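# Thread a pull stud into a tool holder's tapered end

## Task

Turn the pull stud into the threaded hole at the tapered end of the tool holder until it is fully seated and only hand-tight, without cross-threading or overpowering the thread.

## Robot and tools

Robot: two UR7e-type arms, left_arm and right_arm, each with a Robotiq 140 mm two-finger gripper whose fingers cannot fold. A camera stand sits behind the arms. Something may occasionally nudge a loose object. Anything that falls off the table, or is left off it, fails the task.

Frames: the scene frame has its origin at table-top height, midway between the nominal bases, +z up, +x out over the table, left_arm toward +y (image sides do not follow arm names). Every hand pose, velocity, target and wrist-camera pose is given in that arm's own base frame. Calibrated bases in the scene frame: left_arm (+0.028, +0.508, +0.050) m, quat_wxyz (+1.000, 0, 0, +0.011); right_arm (-0.067, -0.435, +0.050) m, quat_wxyz (+1.000, 0, 0, +0.002). Fixed cameras and the table use the scene frame. The gripper's fingers point along its +z and close along its y. end_effector_position is the pinch point between the closed pads. Fingertips reach about 33 mm past it at gaps up to 40 mm, and about 9 mm past it when fully open. Reported poses can be off by a few centimetres.

The row layout, shared by execute_actions and move, is a single flat list of 20 numbers covering both arms. It holds left_arm x, y, z (metres, absolute position in the left base frame), then qw, qx, qy, qz (absolute orientation, w first), then gripper position, force_limit and speed. The same 10 numbers follow for right_arm. The last three of each arm's part each lie in [-1, 1]. Position: +1 is fully open (140 mm), about -0.8 is where the pads touch, and -1 closes until blocked. force_limit sets grip strength on a slow close: about 14 N at -1, 40 N at 0 and 58 N at +1. speed sets finger speed: about 30 mm/s at -1, 140 at 0 and 250 at +1. A faster close grips harder. Both force_limit and speed start at +1. To keep an arm still, repeat its last reported pose and its last gripper numbers.

execute_actions(actions, cameras): actions is a list of actions. Each action holds up to 15 rows, one per 1/30 s step, and the last row is held if there are fewer. A target more than 0.6 m from the gripper's current position along any gripper axis gets the action refused. An empty list returns the full state and images.

move(target, speed, blend, stop_force, zero, blocking, cameras): straight-line path to one 20-number row, or to a list of up to 15 rows. speed is in m/s, 0.002 to 3.6, default 0.25; turning speed is capped at twice that in rad/s. blend is a corner radius in m. stop_force (3 to 120 N) ends an arm's path when its wrist sensor feels that much push, and it cannot be combined with blocking=false. zero (default true) re-zeroes before the move. Moves last up to 10 s, and paths do not avoid obstacles. The result carries a move: line (done, off_target, held, fault, moving) and limits (paced = clipped, held = steps withheld). Do not trust stop_force while the gripper is rotating. Omit it when backing away from a contact.

wait(seconds 0 to 10), stop(), zoom_image(camera, region [x0,y0,x1,y1], at most 504x504), zero_wrist_force(arm), read_manual(section), and finished_scene(scene 1 or 2), which cannot be undone.

Results: pose, velocities, joint positions and torques, Hand target (where the arm is being driven), Tool commands, and Wrist force/torque along the gripper axes. Gripper object_status: 0 moving, 2 stopped while closing (a grip), 1 stopped while opening, 3 reached the requested position or pads met. position_measured is in counts: 3 open, 230 pads meet. To tighten a grip, raise force_limit and change position slightly, e.g. from -1 to -0.98.

Cameras: cam_head_left, cam_head_right, cam_high, cam_low, cam_left_wrist, cam_right_wrist, each 672x504.

Limits and cautions: orientation is clipped to within 32 degrees of the current one per step, so large turns take several actions. Joints are driven at up to 3.14 rad/s. Contact torque limits are 142 N m for the shoulder and elbow joints and 26.6 N m for the wrist joints. The wrist pushes only about 12 N m beyond holding itself up, so turning a stiff thread can stall it or cause a fault. A net external force of about 150 N causes a force fault, and either fault stops the arm for 10 s. Motors overheat when holding loads, staying stretched or pushing at unreachable poses: a MOTOR HOT line appears at 70 °C and a 30-60 s stop comes at 85 °C. Avoid passing close to an arm's own base. The arms must not hit or squeeze each other, and a gripper closing on the other arm's fingers counts as such a squeeze. For the screwing, turn the stud in steps with a gentle grip: re-grip, rotate the wrist partway, release, rotate back. Keep axial pressure light and stop when the stud seats and resists. Avoid drops, releasing moving parts, hard impacts and excessive twist. Finish with finished_scene only when the stud stays seated without the robot.

Each tool is called after "Call:" as name(argument=value, ...) on one line, values as JSON.

## Session

Call:
execute_actions(actions=[])

Scene clock: 0.00 s.
left_arm: end_effector_position=(+0.6568, +0.3200, +0.3065) position_measured=3 object_status=3 end_effector_quat_wxyz=(-0.357, +0.890, +0.120, +0.258) | right_arm: end_effector_position=(+0.6485, -0.1120, +0.0618) position_measured=3 object_status=3 end_effector_quat_wxyz=(+0.020, +0.894, -0.071, +0.442)
Joint positions: left_arm=[-0.056 -1.389 1.732 -2.414 -0.771 3.034] | right_arm=[-0.529 -1.108 2.325 -3.662 -1.252 2.92]
Joint velocities: within noise
Joint torques (N m): no reading
Wrist force (N): no reading
Wrist torque (N m): no reading
Wrist force, peak (N): no reading
Hand target: left_arm +0.6568, +0.3200, +0.3065; -0.357, +0.890, +0.120, +0.258 | right_arm +0.6485, -0.1120, +0.0618; +0.020, +0.894, -0.071, +0.442
Tool commands: left_gripper/position=+1.0 left_gripper/force_limit=+1.0 left_gripper/speed=+1.0 right_gripper/position=+1.0 right_gripper/force_limit=+1.0 right_gripper/speed=+1.0

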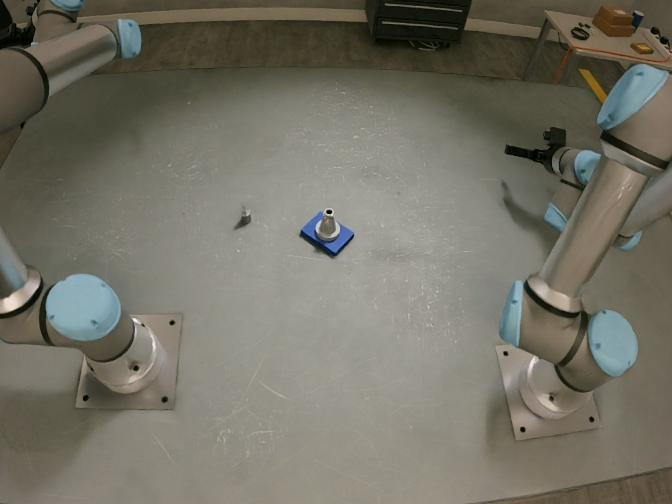

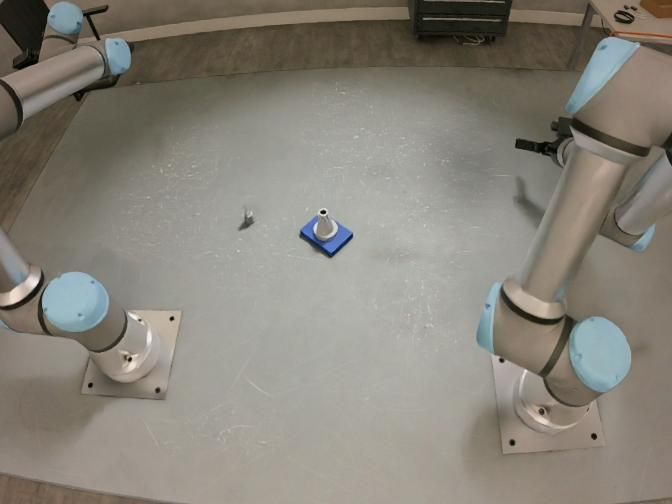

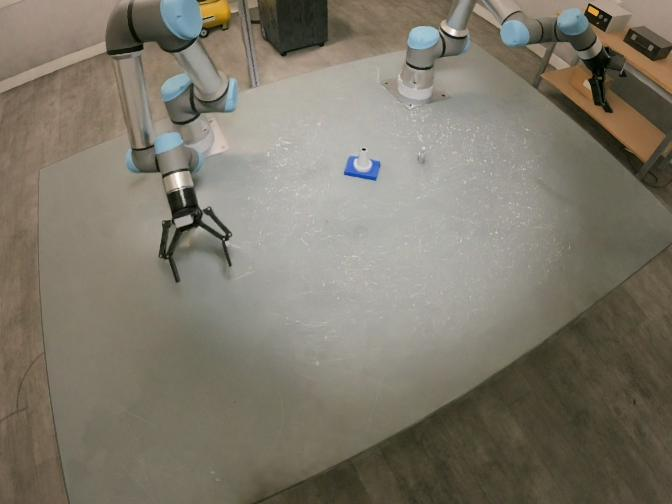

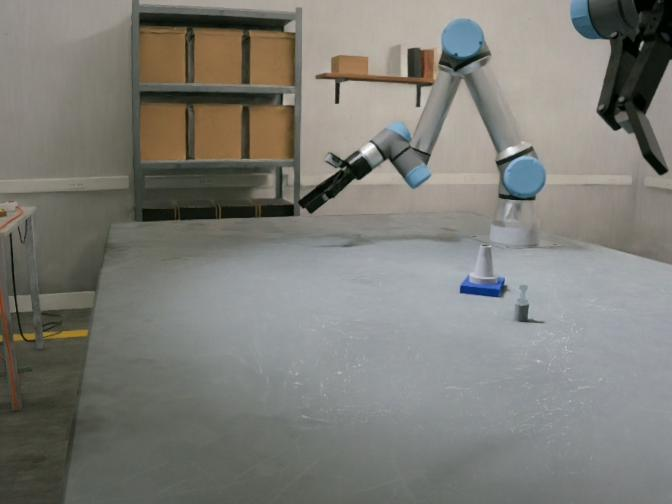

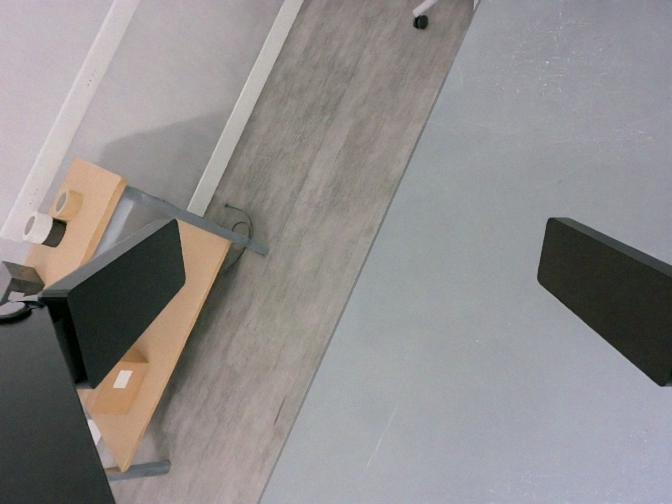

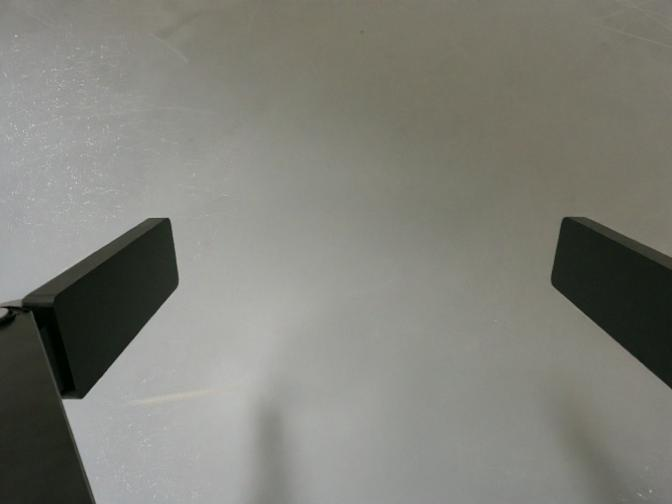

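Call:
zoom_image(camera="cam_low", region=[450, 230, 560, 340])

Call:
zoom_image(camera="cam_head_left", region=[220, 190, 370, 270])

Scaled by 4.582 from the camera's 672x504 image, which has a finer 960x720 frame.

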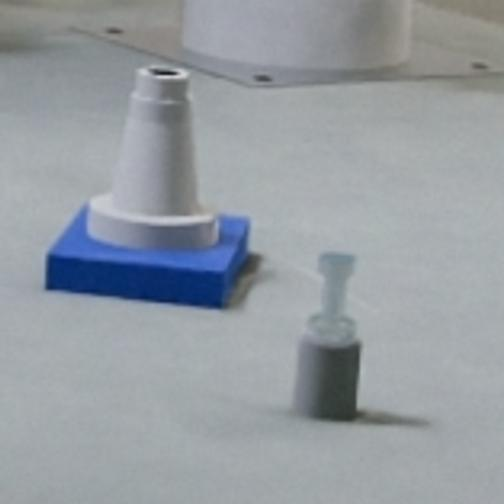

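Scaled by 3.360 from the camera's 672x504 image, which has a finer 960x720 frame.

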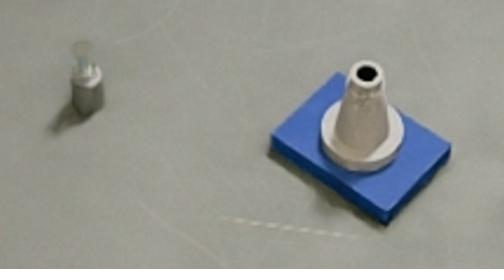

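Call:
move(target=[0.45,-0.27,0.33,0,1,0,0,1,1,1,0.6485,-0.1120,0.0618,0.020,0.894,-0.071,0.442,1,1,1], cameras=["cam_left_wrist","cam_head_left"])

Scene clock: 27.97 s.
left_arm: end_effector_position=(+0.4501, -0.2700, +0.3300) position_measured=3 object_status=3 end_effector_quat_wxyz=(+0.000, +1.000, +0.000, +0.000) | right_arm: end_effector_position=(+0.6485, -0.1120, +0.0618) position_measured=3 object_status=3 end_effector_quat_wxyz=(+0.020, +0.894, -0.071, +0.442)
Joint positions: left_arm=[-0.797 -1.525 1.387 -1.433 -1.571 2.344] | right_arm=[-0.529 -1.107 2.325 -3.665 -1.253 2.921]
Joint torques (N m): left_arm=[2.47 -37.54 -19.14 -0.47 -0.04 1.92] | right_arm=[9.14 -18.7 -2.63 -5.01 -1.69 1.37]
Wrist force (N): left_arm=[-1.3 2.6 -1.4] | right_arm=[0.0 -0.1 0.0]
Wrist torque (N m): left_arm=[0.29 -0.11 -0.16] | right_arm=[-0.02 -0.01 -0.10]
Wrist force, peak (N): left_arm=[-2.0 4.9 -1.6] | right_arm=[0.1 -0.4 -0.2]
Hand target: left_arm +0.4500, -0.2700, +0.3300; +0.000, +1.000, +0.000, +0.000 | right_arm +0.6485, -0.1120, +0.0618; +0.020, +0.894, -0.071, +0.442
Off the commanded pose: left_arm 0.000 m, 0 deg | right_arm 0.000 m, 0 deg.
move: done
Images, in order (width x height): cam_head_left 672x504, cam_left_wrist 672x504.

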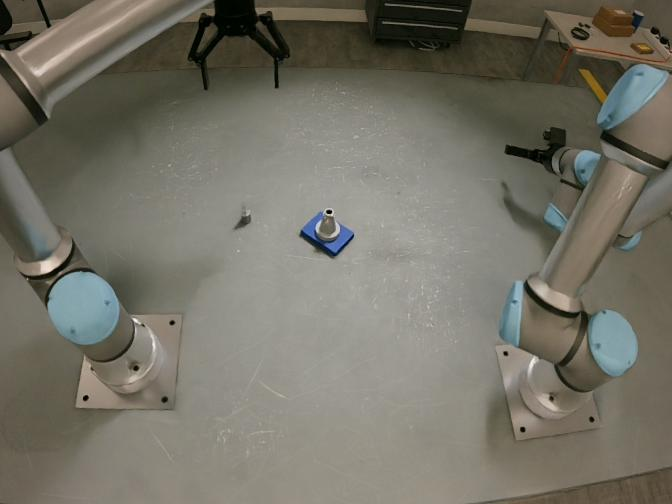

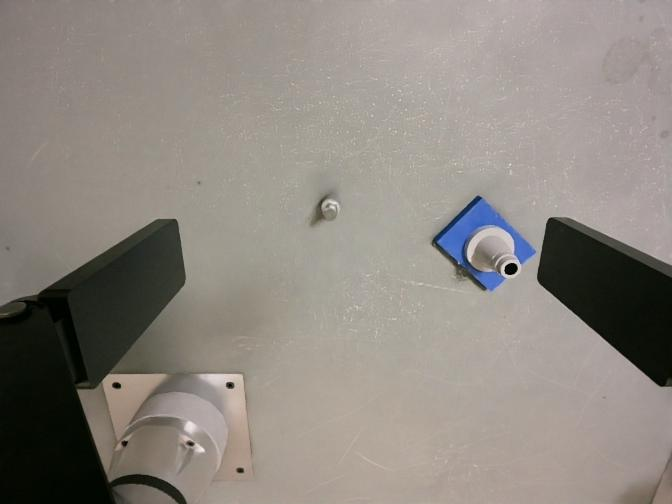

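Call:
move(target=[0.385,-0.252,0.13,0,1,0,0,0.2,1,1,0.6485,-0.1120,0.0618,0.020,0.894,-0.071,0.442,1,1,1], cameras=["cam_left_wrist","cam_low"])

Call:
zoom_image(camera="cam_low", region=[450, 190, 600, 340])

Call:
zoom_image(camera="cam_left_wrist", region=[240, 140, 440, 340])

Scene clock: 41.77 s.
left_arm: end_effector_position=(+0.3850, -0.2520, +0.1301) position_measured=104 object_status=3 end_effector_quat_wxyz=(+0.000, +1.000, +0.000, +0.000) | right_arm: end_effector_position=(+0.6485, -0.1120, +0.0618) position_measured=3 object_status=3 end_effector_quat_wxyz=(+0.020, +0.894, -0.071, +0.442)
Joint positions: left_arm=[-0.874 -1.626 2.006 -1.951 -1.571 2.268] | right_arm=[-0.529 -1.107 2.325 -3.665 -1.253 2.921]
Joint torques (N m): left_arm=[8.57 -20.31 -18.48 -3.84 0.96 1.97] | right_arm=[7.46 -22.39 -2.52 -2.9 -0.7 0.35]
Wrist force (N): left_arm=[-0.9 2.5 -2.0] | right_arm=[-0.1 -0.2 0.0]
Wrist torque (N m): left_arm=[0.25 -0.23 -0.12] | right_arm=[-0.03 0.03 -0.09]
Wrist force, peak (N): left_arm=[-0.3 2.7 -4.3] | right_arm=[0.0 -0.5 -0.2]
Hand target: left_arm +0.3850, -0.2520, +0.1300; +0.000, +1.000, +0.000, +0.000 | right_arm +0.6485, -0.1120, +0.0618; +0.020, +0.894, -0.071, +0.442
Off the commanded pose: left_arm 0.000 m, 0 deg | right_arm 0.000 m, 0 deg.
move: done
Images, in order (width x height): cam_low 672x504, cam_left_wrist 672x504.

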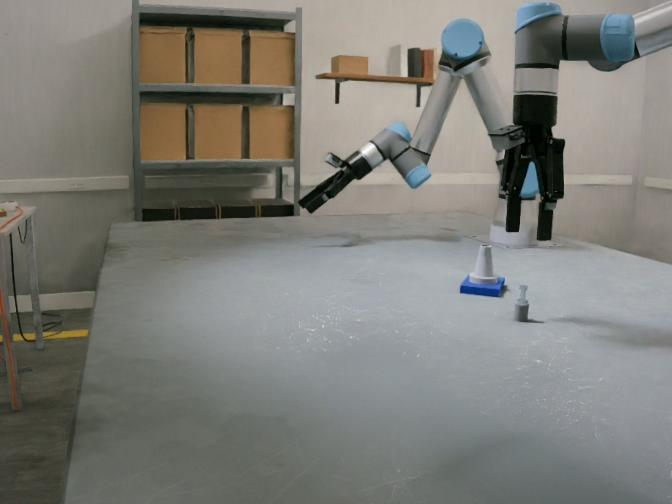

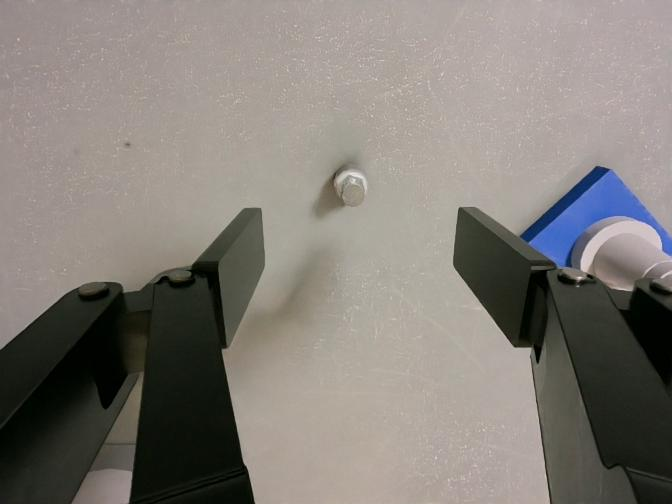

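Scaled by 3.360 from the camera's 672x504 image, which has a finer 960x720 frame.

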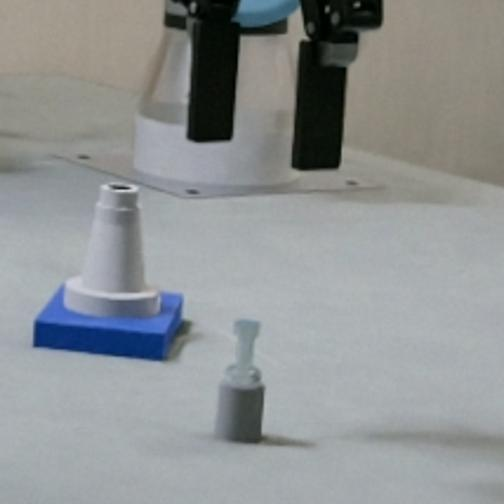

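Scaled by 2.520 from the camera's 672x504 image, which has a finer 960x720 frame.

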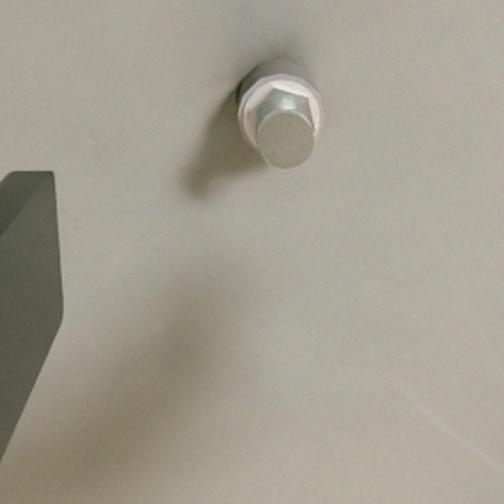

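Call:
move(target=[0.3856,-0.2531,0.038,0,1,0,0,0.2,1,1,0.6485,-0.1120,0.0618,0.020,0.894,-0.071,0.442,1,1,1], cameras=["cam_left_wrist","cam_low"], speed=0.15)

Call:
zoom_image(camera="cam_low", region=[470, 240, 570, 340])

Call:
zoom_image(camera="cam_left_wrist", region=[240, 120, 440, 320])

Scene clock: 66.27 s.
left_arm: end_effector_position=(+0.3856, -0.2531, +0.0380) position_measured=104 object_status=3 end_effector_quat_wxyz=(+0.000, +1.000, +0.000, +0.000) | right_arm: end_effector_position=(+0.6485, -0.1120, +0.0618) position_measured=3 object_status=3 end_effector_quat_wxyz=(+0.020, +0.894, -0.071, +0.442)
Joint positions: left_arm=[-0.874 -1.501 2.151 -2.221 -1.571 2.267] | right_arm=[-0.529 -1.107 2.325 -3.665 -1.253 2.921]
Joint torques (N m): left_arm=[5.79 -27.63 -23.31 -2.82 -0.62 1.09] | right_arm=[5.43 -23.8 -4.06 -2.23 0.4 0.07]
Wrist force (N): left_arm=[-1.2 2.2 -1.8] | right_arm=[-0.2 -0.1 -0.1]
Wrist torque (N m): left_arm=[0.20 -0.17 -0.05] | right_arm=[-0.01 0.03 -0.10]
Wrist force, peak (N): left_arm=[-1.0 2.4 -4.1] | right_arm=[-0.1 -0.5 -0.2]
Hand target: left_arm +0.3856, -0.2531, +0.0380; +0.000, +1.000, +0.000, +0.000 | right_arm +0.6485, -0.1120, +0.0618; +0.020, +0.894, -0.071, +0.442
Off the commanded pose: left_arm 0.000 m, 0 deg | right_arm 0.000 m, 0 deg.
move: done
Images, in order (width x height): cam_low 672x504, cam_left_wrist 672x504.

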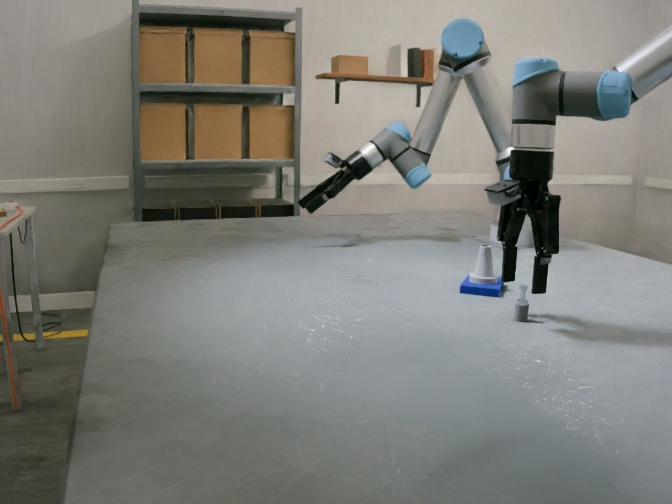

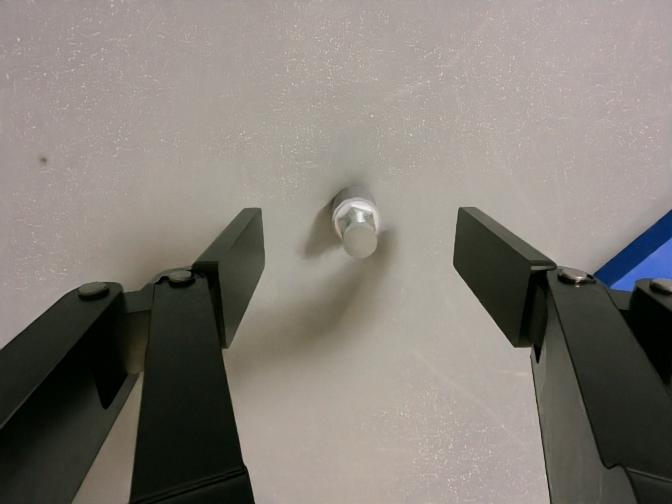

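Scaled by 5.040 from the camera's 672x504 image, which has a finer 960x720 frame.

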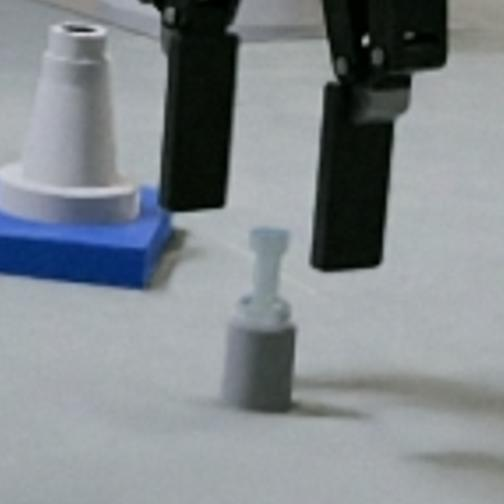

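Scaled by 2.520 from the camera's 672x504 image, which has a finer 960x720 frame.

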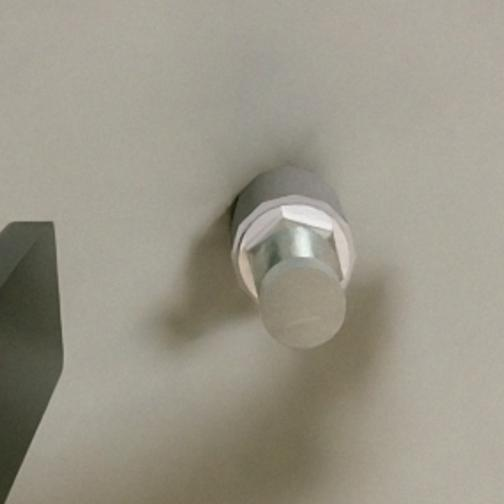

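Call:
move(target=[[0.387,-0.2533,0.036,0,1,0,0,0.2,0,-1,0.6485,-0.1120,0.0618,0.020,0.894,-0.071,0.442,1,1,1],[0.387,-0.2533,0.036,0,1,0,0,-1,0,-1,0.6485,-0.1120,0.0618,0.020,0.894,-0.071,0.442,1,1,1]], cameras=["cam_left_wrist","cam_low"], speed=0.1)

Call:
zoom_image(camera="cam_low", region=[470, 240, 570, 340])

Scene clock: 90.83 s.
left_arm: end_effector_position=(+0.3870, -0.2533, +0.0360) position_measured=212 object_status=0 end_effector_quat_wxyz=(+0.000, +1.000, +0.000, +0.000) | right_arm: end_effector_position=(+0.6485, -0.1120, +0.0618) position_measured=3 object_status=3 end_effector_quat_wxyz=(+0.020, +0.894, -0.071, +0.442)
Joint positions: left_arm=[-0.872 -1.495 2.15 -2.227 -1.571 2.27] | right_arm=[-0.529 -1.107 2.325 -3.665 -1.253 2.921]
Joint torques (N m): left_arm=[-5.41 -32.14 -25.47 -0.49 0.7 -1.63] | right_arm=[2.4 -27.98 -4.39 -2.1 1.84 0.02]
Wrist force (N): left_arm=[-1.8 1.2 -7.2] | right_arm=[0.0 -0.1 0.0]
Wrist torque (N m): left_arm=[0.22 -0.19 -0.25] | right_arm=[-0.01 -0.01 -0.10]
Wrist force, peak (N): left_arm=[-1.8 1.2 -7.2] | right_arm=[-0.1 -0.4 -0.2]
Hand target: left_arm +0.3870, -0.2533, +0.0360; +0.000, +1.000, +0.000, +0.000 | right_arm +0.6485, -0.1120, +0.0618; +0.020, +0.894, -0.071, +0.442
Off the commanded pose: left_arm 0.000 m, 0 deg | right_arm 0.000 m, 0 deg.
move: done
Images, in order (width x height): cam_low 672x504, cam_left_wrist 672x504.

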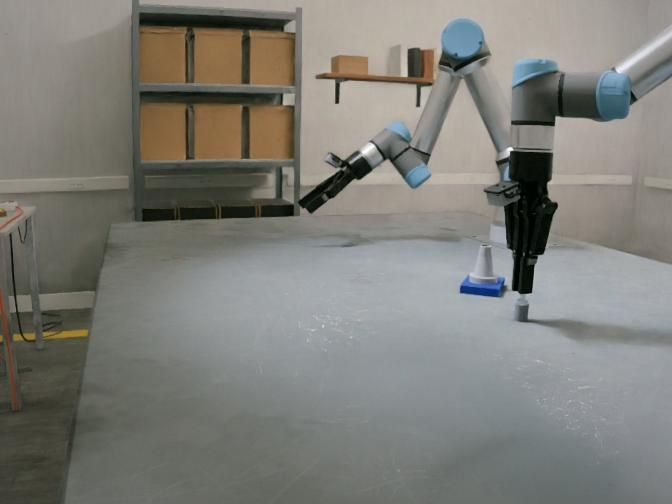

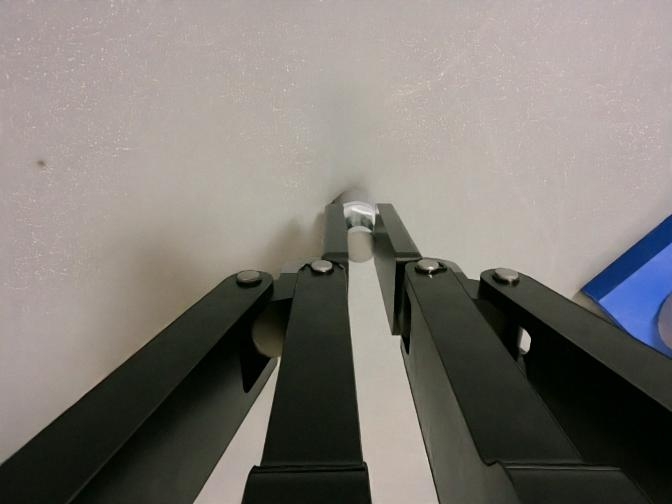

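Scaled by 5.040 from the camera's 672x504 image, which has a finer 960x720 frame.

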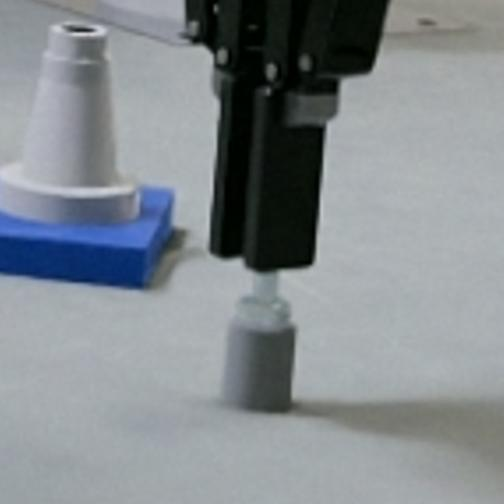

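Call:
move(target=[[0.387,-0.2533,0.08,0,1,0,0,-1,0,-1,0.6485,-0.1120,0.0618,0.020,0.894,-0.071,0.442,1,1,1],[0.387,-0.2533,0.18,0,1,0,0,-1,0,-1,0.6485,-0.1120,0.0618,0.020,0.894,-0.071,0.442,1,1,1]], cameras=["cam_left_wrist","cam_low","cam_head_left"], speed=[0.06,0.2])

Call:
zoom_image(camera="cam_low", region=[450, 180, 600, 330])

Call:
zoom_image(camera="cam_left_wrist", region=[240, 120, 440, 320])

Scene clock: 98.23 s.
left_arm: end_effector_position=(+0.3870, -0.2533, +0.1800) position_measured=212 object_status=2 end_effector_quat_wxyz=(+0.000, +1.000, +0.000, +0.000) | right_arm: end_effector_position=(+0.6485, -0.1120, +0.0618) position_measured=3 object_status=3 end_effector_quat_wxyz=(+0.020, +0.894, -0.071, +0.442)
Joint positions: left_arm=[-0.872 -1.659 1.903 -1.815 -1.571 2.27] | right_arm=[-0.529 -1.107 2.325 -3.665 -1.253 2.921]
Joint torques (N m): left_arm=[-2.26 -15.48 -29.76 -2.45 0.76 -1.47] | right_arm=[0.34 -31.06 -4.46 -2.12 1.99 0.04]
Wrist force (N): left_arm=[-0.9 2.3 -1.1] | right_arm=[0.0 -0.1 0.0]
Wrist torque (N m): left_arm=[0.21 -0.23 -0.27] | right_arm=[-0.03 0.00 -0.10]
Wrist force, peak (N): left_arm=[-2.1 1.0 -7.4] | right_arm=[-0.1 -0.4 -0.3]
Hand target: left_arm +0.3870, -0.2533, +0.1800; +0.000, +1.000, +0.000, +0.000 | right_arm +0.6485, -0.1120, +0.0618; +0.020, +0.894, -0.071, +0.442
Off the commanded pose: left_arm 0.000 m, 0 deg | right_arm 0.000 m, 0 deg.
move: done
Images, in order (width x height): cam_head_left 672x504, cam_low 672x504, cam_left_wrist 672x504.

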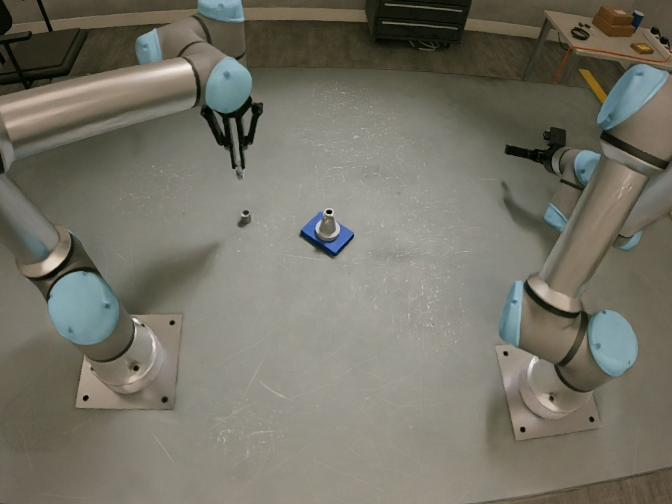

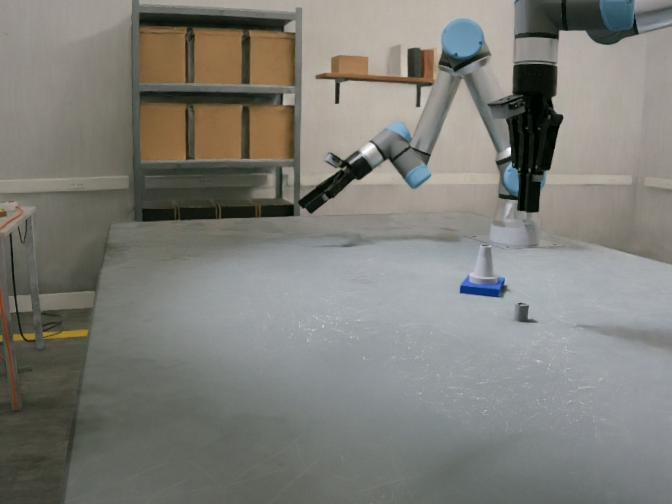

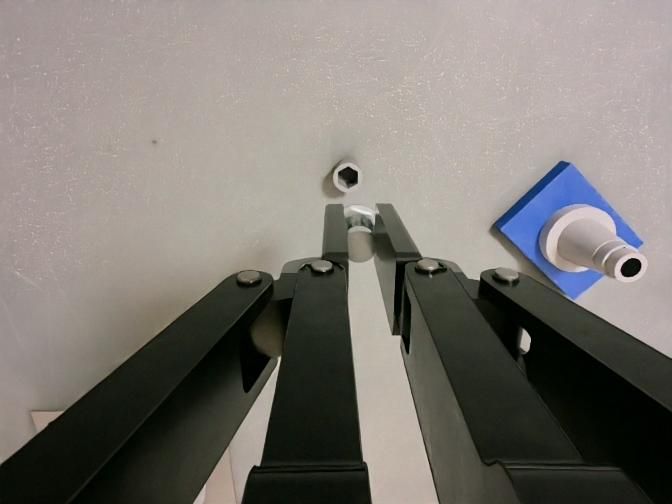

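Scaled by 3.360 from the camera's 672x504 image, which has a finer 960x720 frame.

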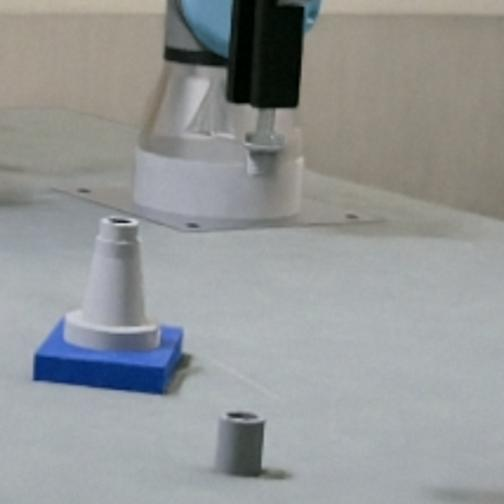

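Scaled by 2.520 from the camera's 672x504 image, which has a finer 960x720 frame.

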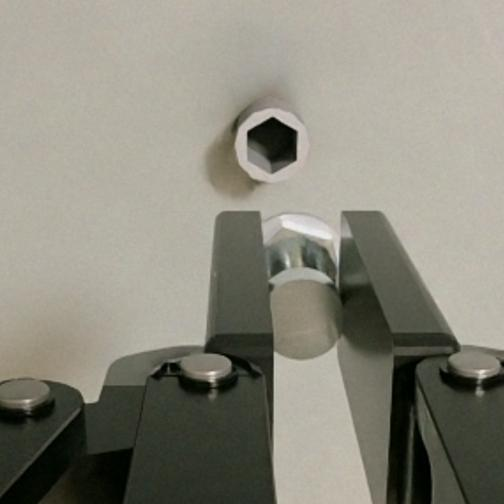

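Call:
move(target=[0.331,-0.378,0.145,0,1,0,0,-1,0,-1,0.6485,-0.1120,0.0618,0.020,0.894,-0.071,0.442,1,1,1], cameras=["cam_left_wrist"], speed=0.2)

Call:
zoom_image(camera="cam_left_wrist", region=[470, 150, 670, 350])

Call:
move(target=[0.331,-0.4584,0.145,0,1,0,0,-1,0,-1,0.6485,-0.1120,0.0618,0.020,0.894,-0.071,0.442,1,1,1], cameras=["cam_left_wrist","cam_low","cam_head_left","cam_high"], speed=0.2)

Call:
zoom_image(camera="cam_low", region=[430, 200, 550, 320])

Call:
zoom_image(camera="cam_head_left", region=[270, 140, 390, 260])

Call:
zoom_image(camera="cam_left_wrist", region=[280, 160, 430, 310])

Scene clock: 122.77 s.
left_arm: end_effector_position=(+0.3311, -0.3780, +0.1450) position_measured=212 object_status=2 end_effector_quat_wxyz=(+0.000, +1.000, +0.000, +0.000) | right_arm: end_effector_position=(+0.6485, -0.1120, +0.0618) position_measured=3 object_status=3 end_effector_quat_wxyz=(+0.020, +0.894, -0.071, +0.442)
Joint positions: left_arm=[-1.12 -1.535 1.876 -1.912 -1.571 2.022] | right_arm=[-0.529 -1.107 2.325 -3.665 -1.253 2.921]
Joint torques (N m): left_arm=[-3.18 -31.21 -17.62 -0.34 0.84 0.41] | right_arm=[-1.93 -33.65 -4.71 -2.17 2.03 0.05]
Wrist force (N): left_arm=[-1.2 2.3 -1.1] | right_arm=[-0.1 -0.4 0.0]
Wrist torque (N m): left_arm=[0.20 -0.16 -0.27] | right_arm=[-0.08 0.03 -0.10]
Wrist force, peak (N): left_arm=[-2.0 4.8 -0.4] | right_arm=[-0.2 -0.6 -0.1]
Hand target: left_arm +0.3310, -0.3780, +0.1450; +0.000, +1.000, +0.000, +0.000 | right_arm +0.6485, -0.1120, +0.0618; +0.020, +0.894, -0.071, +0.442
Off the commanded pose: left_arm 0.000 m, 0 deg | right_arm 0.000 m, 0 deg.
move: done
Images, in order (width x height): cam_left_wrist 672x504.

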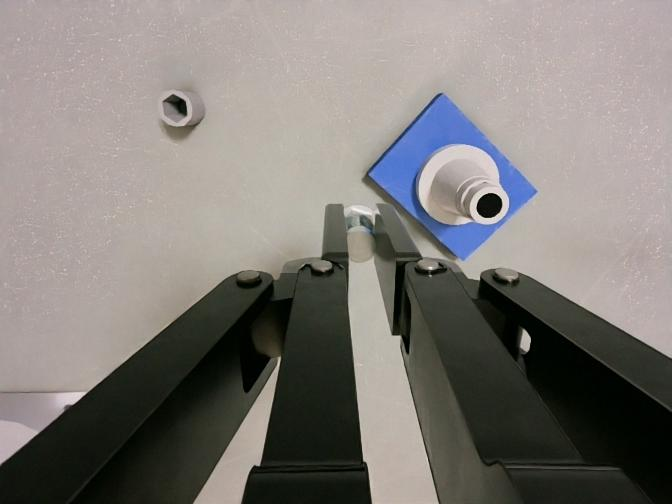

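Scaled by 2.520 from the camera's 672x504 image, which has a finer 960x720 frame.

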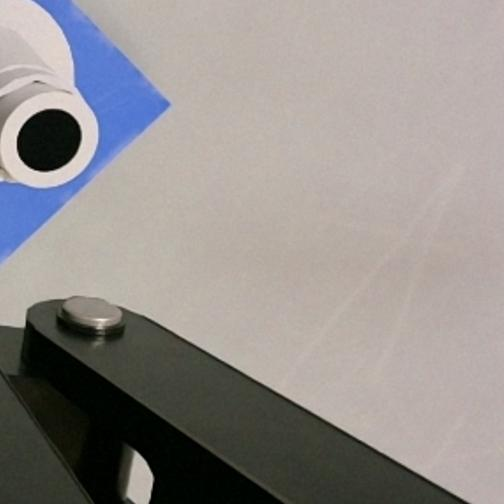

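Scene clock: 123.63 s.
left_arm: end_effector_position=(+0.3309, -0.4583, +0.1450) position_measured=212 object_status=2 end_effector_quat_wxyz=(+0.000, +1.000, +0.000, +0.000) | right_arm: end_effector_position=(+0.6485, -0.1120, +0.0618) position_measured=3 object_status=3 end_effector_quat_wxyz=(+0.020, +0.894, -0.071, +0.442)
Joint positions: left_arm=[-1.183 -1.387 1.709 -1.893 -1.571 1.958] | right_arm=[-0.529 -1.107 2.325 -3.665 -1.253 2.921]
Joint torques (N m): left_arm=[6.79 -31.24 -28.62 -5.56 -1.92 1.74] | right_arm=[-2.66 -33.84 -6.4 -2.3 1.8 -0.01]
Wrist force (N): left_arm=[-1.4 2.2 -1.1] | right_arm=[-0.2 -0.3 -0.1]
Wrist torque (N m): left_arm=[0.19 -0.12 -0.20] | right_arm=[-0.07 0.04 -0.10]
Wrist force, peak (N): left_arm=[-1.1 5.0 -0.7] | right_arm=[0.0 -0.4 -0.3]
Hand target: left_arm +0.3310, -0.4584, +0.1450; +0.000, +1.000, +0.000, +0.000 | right_arm +0.6485, -0.1120, +0.0618; +0.020, +0.894, -0.071, +0.442
Off the commanded pose: left_arm 0.000 m, 0 deg | right_arm 0.000 m, 0 deg.
move: done
Images, in order (width x height): cam_head_left 672x504, cam_high 672x504, cam_low 672x504, cam_left_wrist 672x504.

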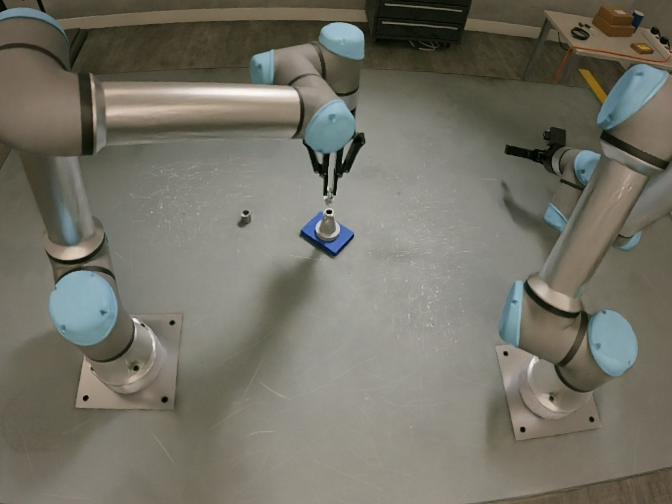

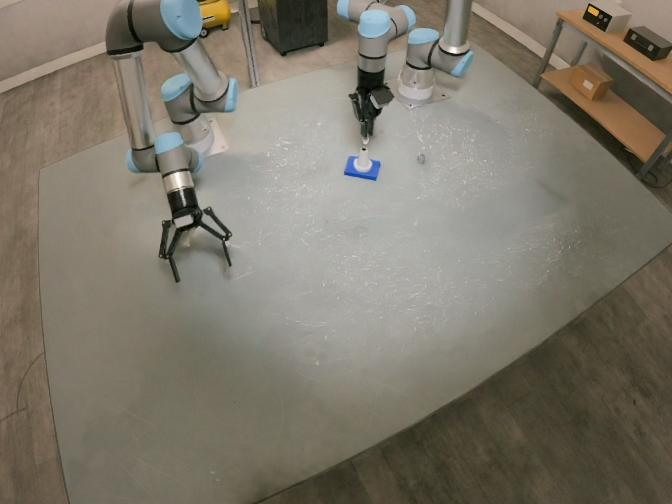

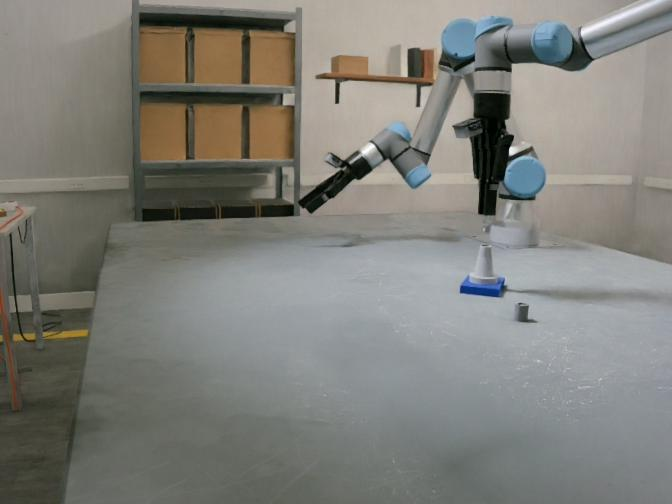

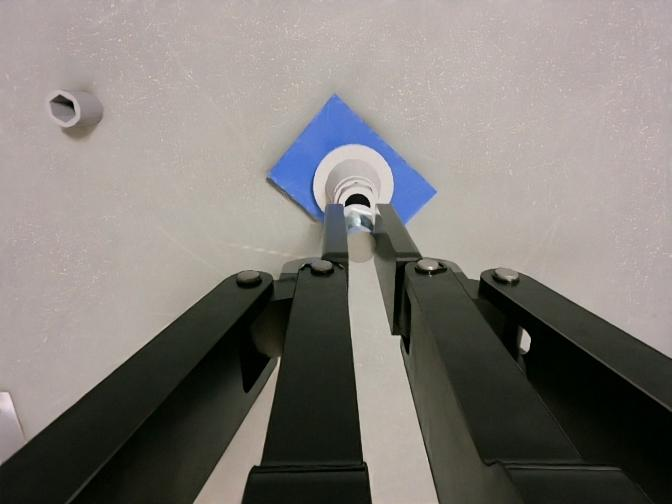

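Scaled by 4.200 from the camera's 672x504 image, which has a finer 960x720 frame.

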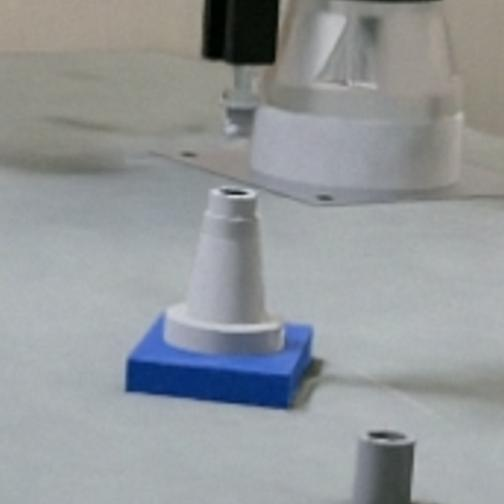

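Scaled by 4.200 from the camera's 672x504 image, which has a finer 960x720 frame.

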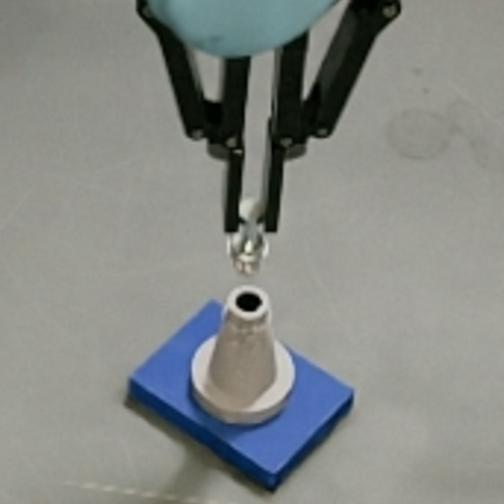

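Scaled by 3.360 from the camera's 672x504 image, which has a finer 960x720 frame.

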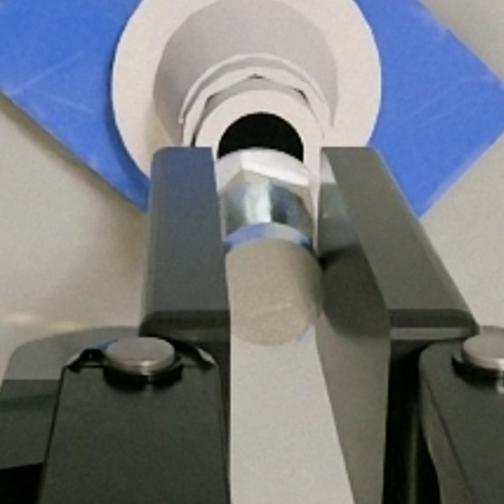

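Call:
move(target=[0.329,-0.4613,0.12,0,1,0,0,-1,0,-1,0.6485,-0.1120,0.0618,0.020,0.894,-0.071,0.442,1,1,1], cameras=["cam_left_wrist","cam_low","cam_head_left"], speed=0.1)

Call:
zoom_image(camera="cam_low", region=[450, 210, 520, 280])

Call:
zoom_image(camera="cam_head_left", region=[290, 160, 370, 240])

Call:
zoom_image(camera="cam_left_wrist", region=[310, 160, 410, 260])

Scene clock: 140.80 s.
left_arm: end_effector_position=(+0.3289, -0.4613, +0.1199) position_measured=212 object_status=2 end_effector_quat_wxyz=(+0.000, +1.000, +0.000, +0.000) | right_arm: end_effector_position=(+0.6485, -0.1120, +0.0618) position_measured=3 object_status=3 end_effector_quat_wxyz=(+0.020, +0.894, -0.071, +0.442)
Joint positions: left_arm=[-1.189 -1.363 1.748 -1.956 -1.571 1.953] | right_arm=[-0.529 -1.107 2.325 -3.665 -1.253 2.921]
Joint torques (N m): left_arm=[1.63 -44.17 -31.37 -0.1 -1.57 -0.24] | right_arm=[-4.48 -35.3 -6.83 -2.18 2.12 -0.01]
Wrist force (N): left_arm=[-1.4 2.2 -0.9] | right_arm=[0.1 0.0 -0.2]
Wrist torque (N m): left_arm=[0.20 -0.12 -0.08] | right_arm=[-0.01 -0.03 -0.10]
Wrist force, peak (N): left_arm=[-1.5 2.4 -2.1] | right_arm=[-0.2 -0.4 -0.3]
Hand target: left_arm +0.3290, -0.4613, +0.1200; +0.000, +1.000, +0.000, +0.000 | right_arm +0.6485, -0.1120, +0.0618; +0.020, +0.894, -0.071, +0.442
Off the commanded pose: left_arm 0.000 m, 0 deg | right_arm 0.000 m, 0 deg.
move: done
Images, in order (width x height): cam_head_left 672x504, cam_low 672x504, cam_left_wrist 672x504.

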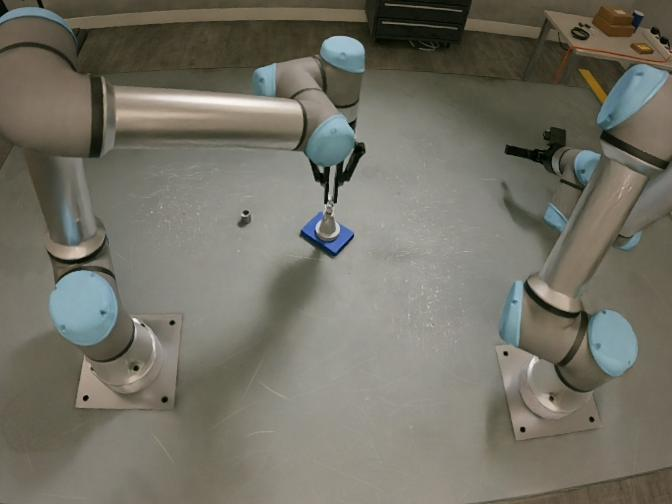

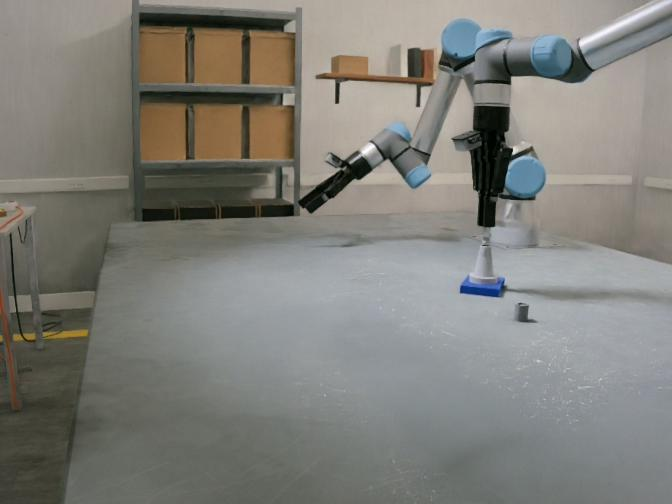

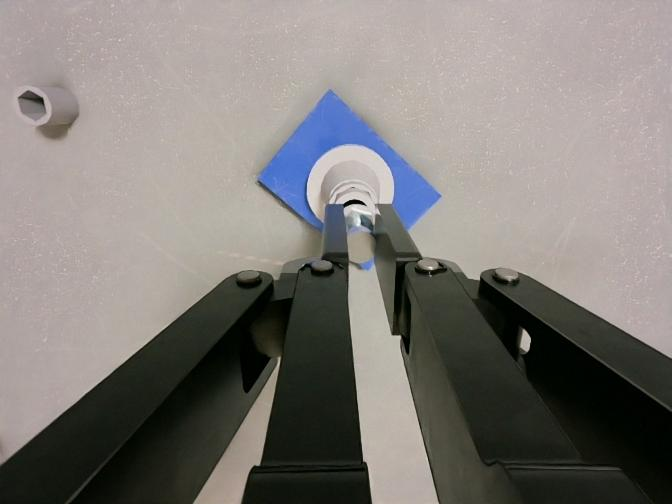

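Scaled by 7.200 from the camera's 672x504 image, which has a finer 960x720 frame.

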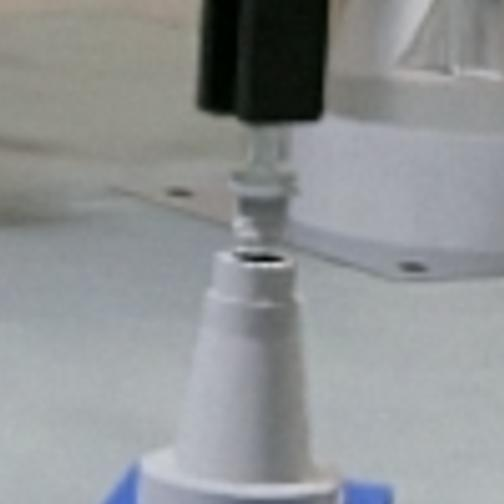

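Scaled by 6.300 from the camera's 672x504 image, which has a finer 960x720 frame.

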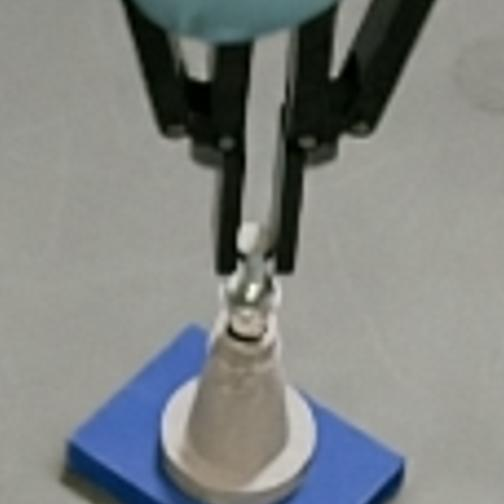

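Scaled by 5.040 from the camera's 672x504 image, which has a finer 960x720 frame.

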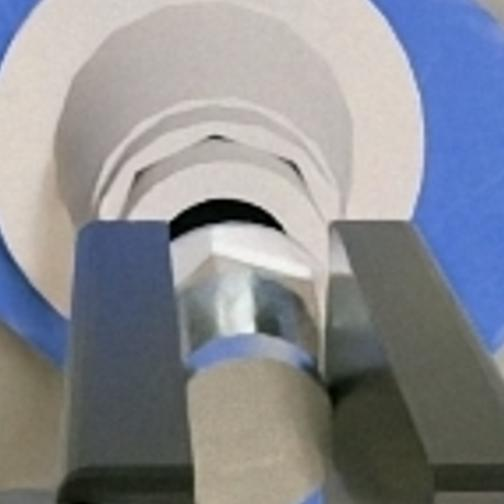

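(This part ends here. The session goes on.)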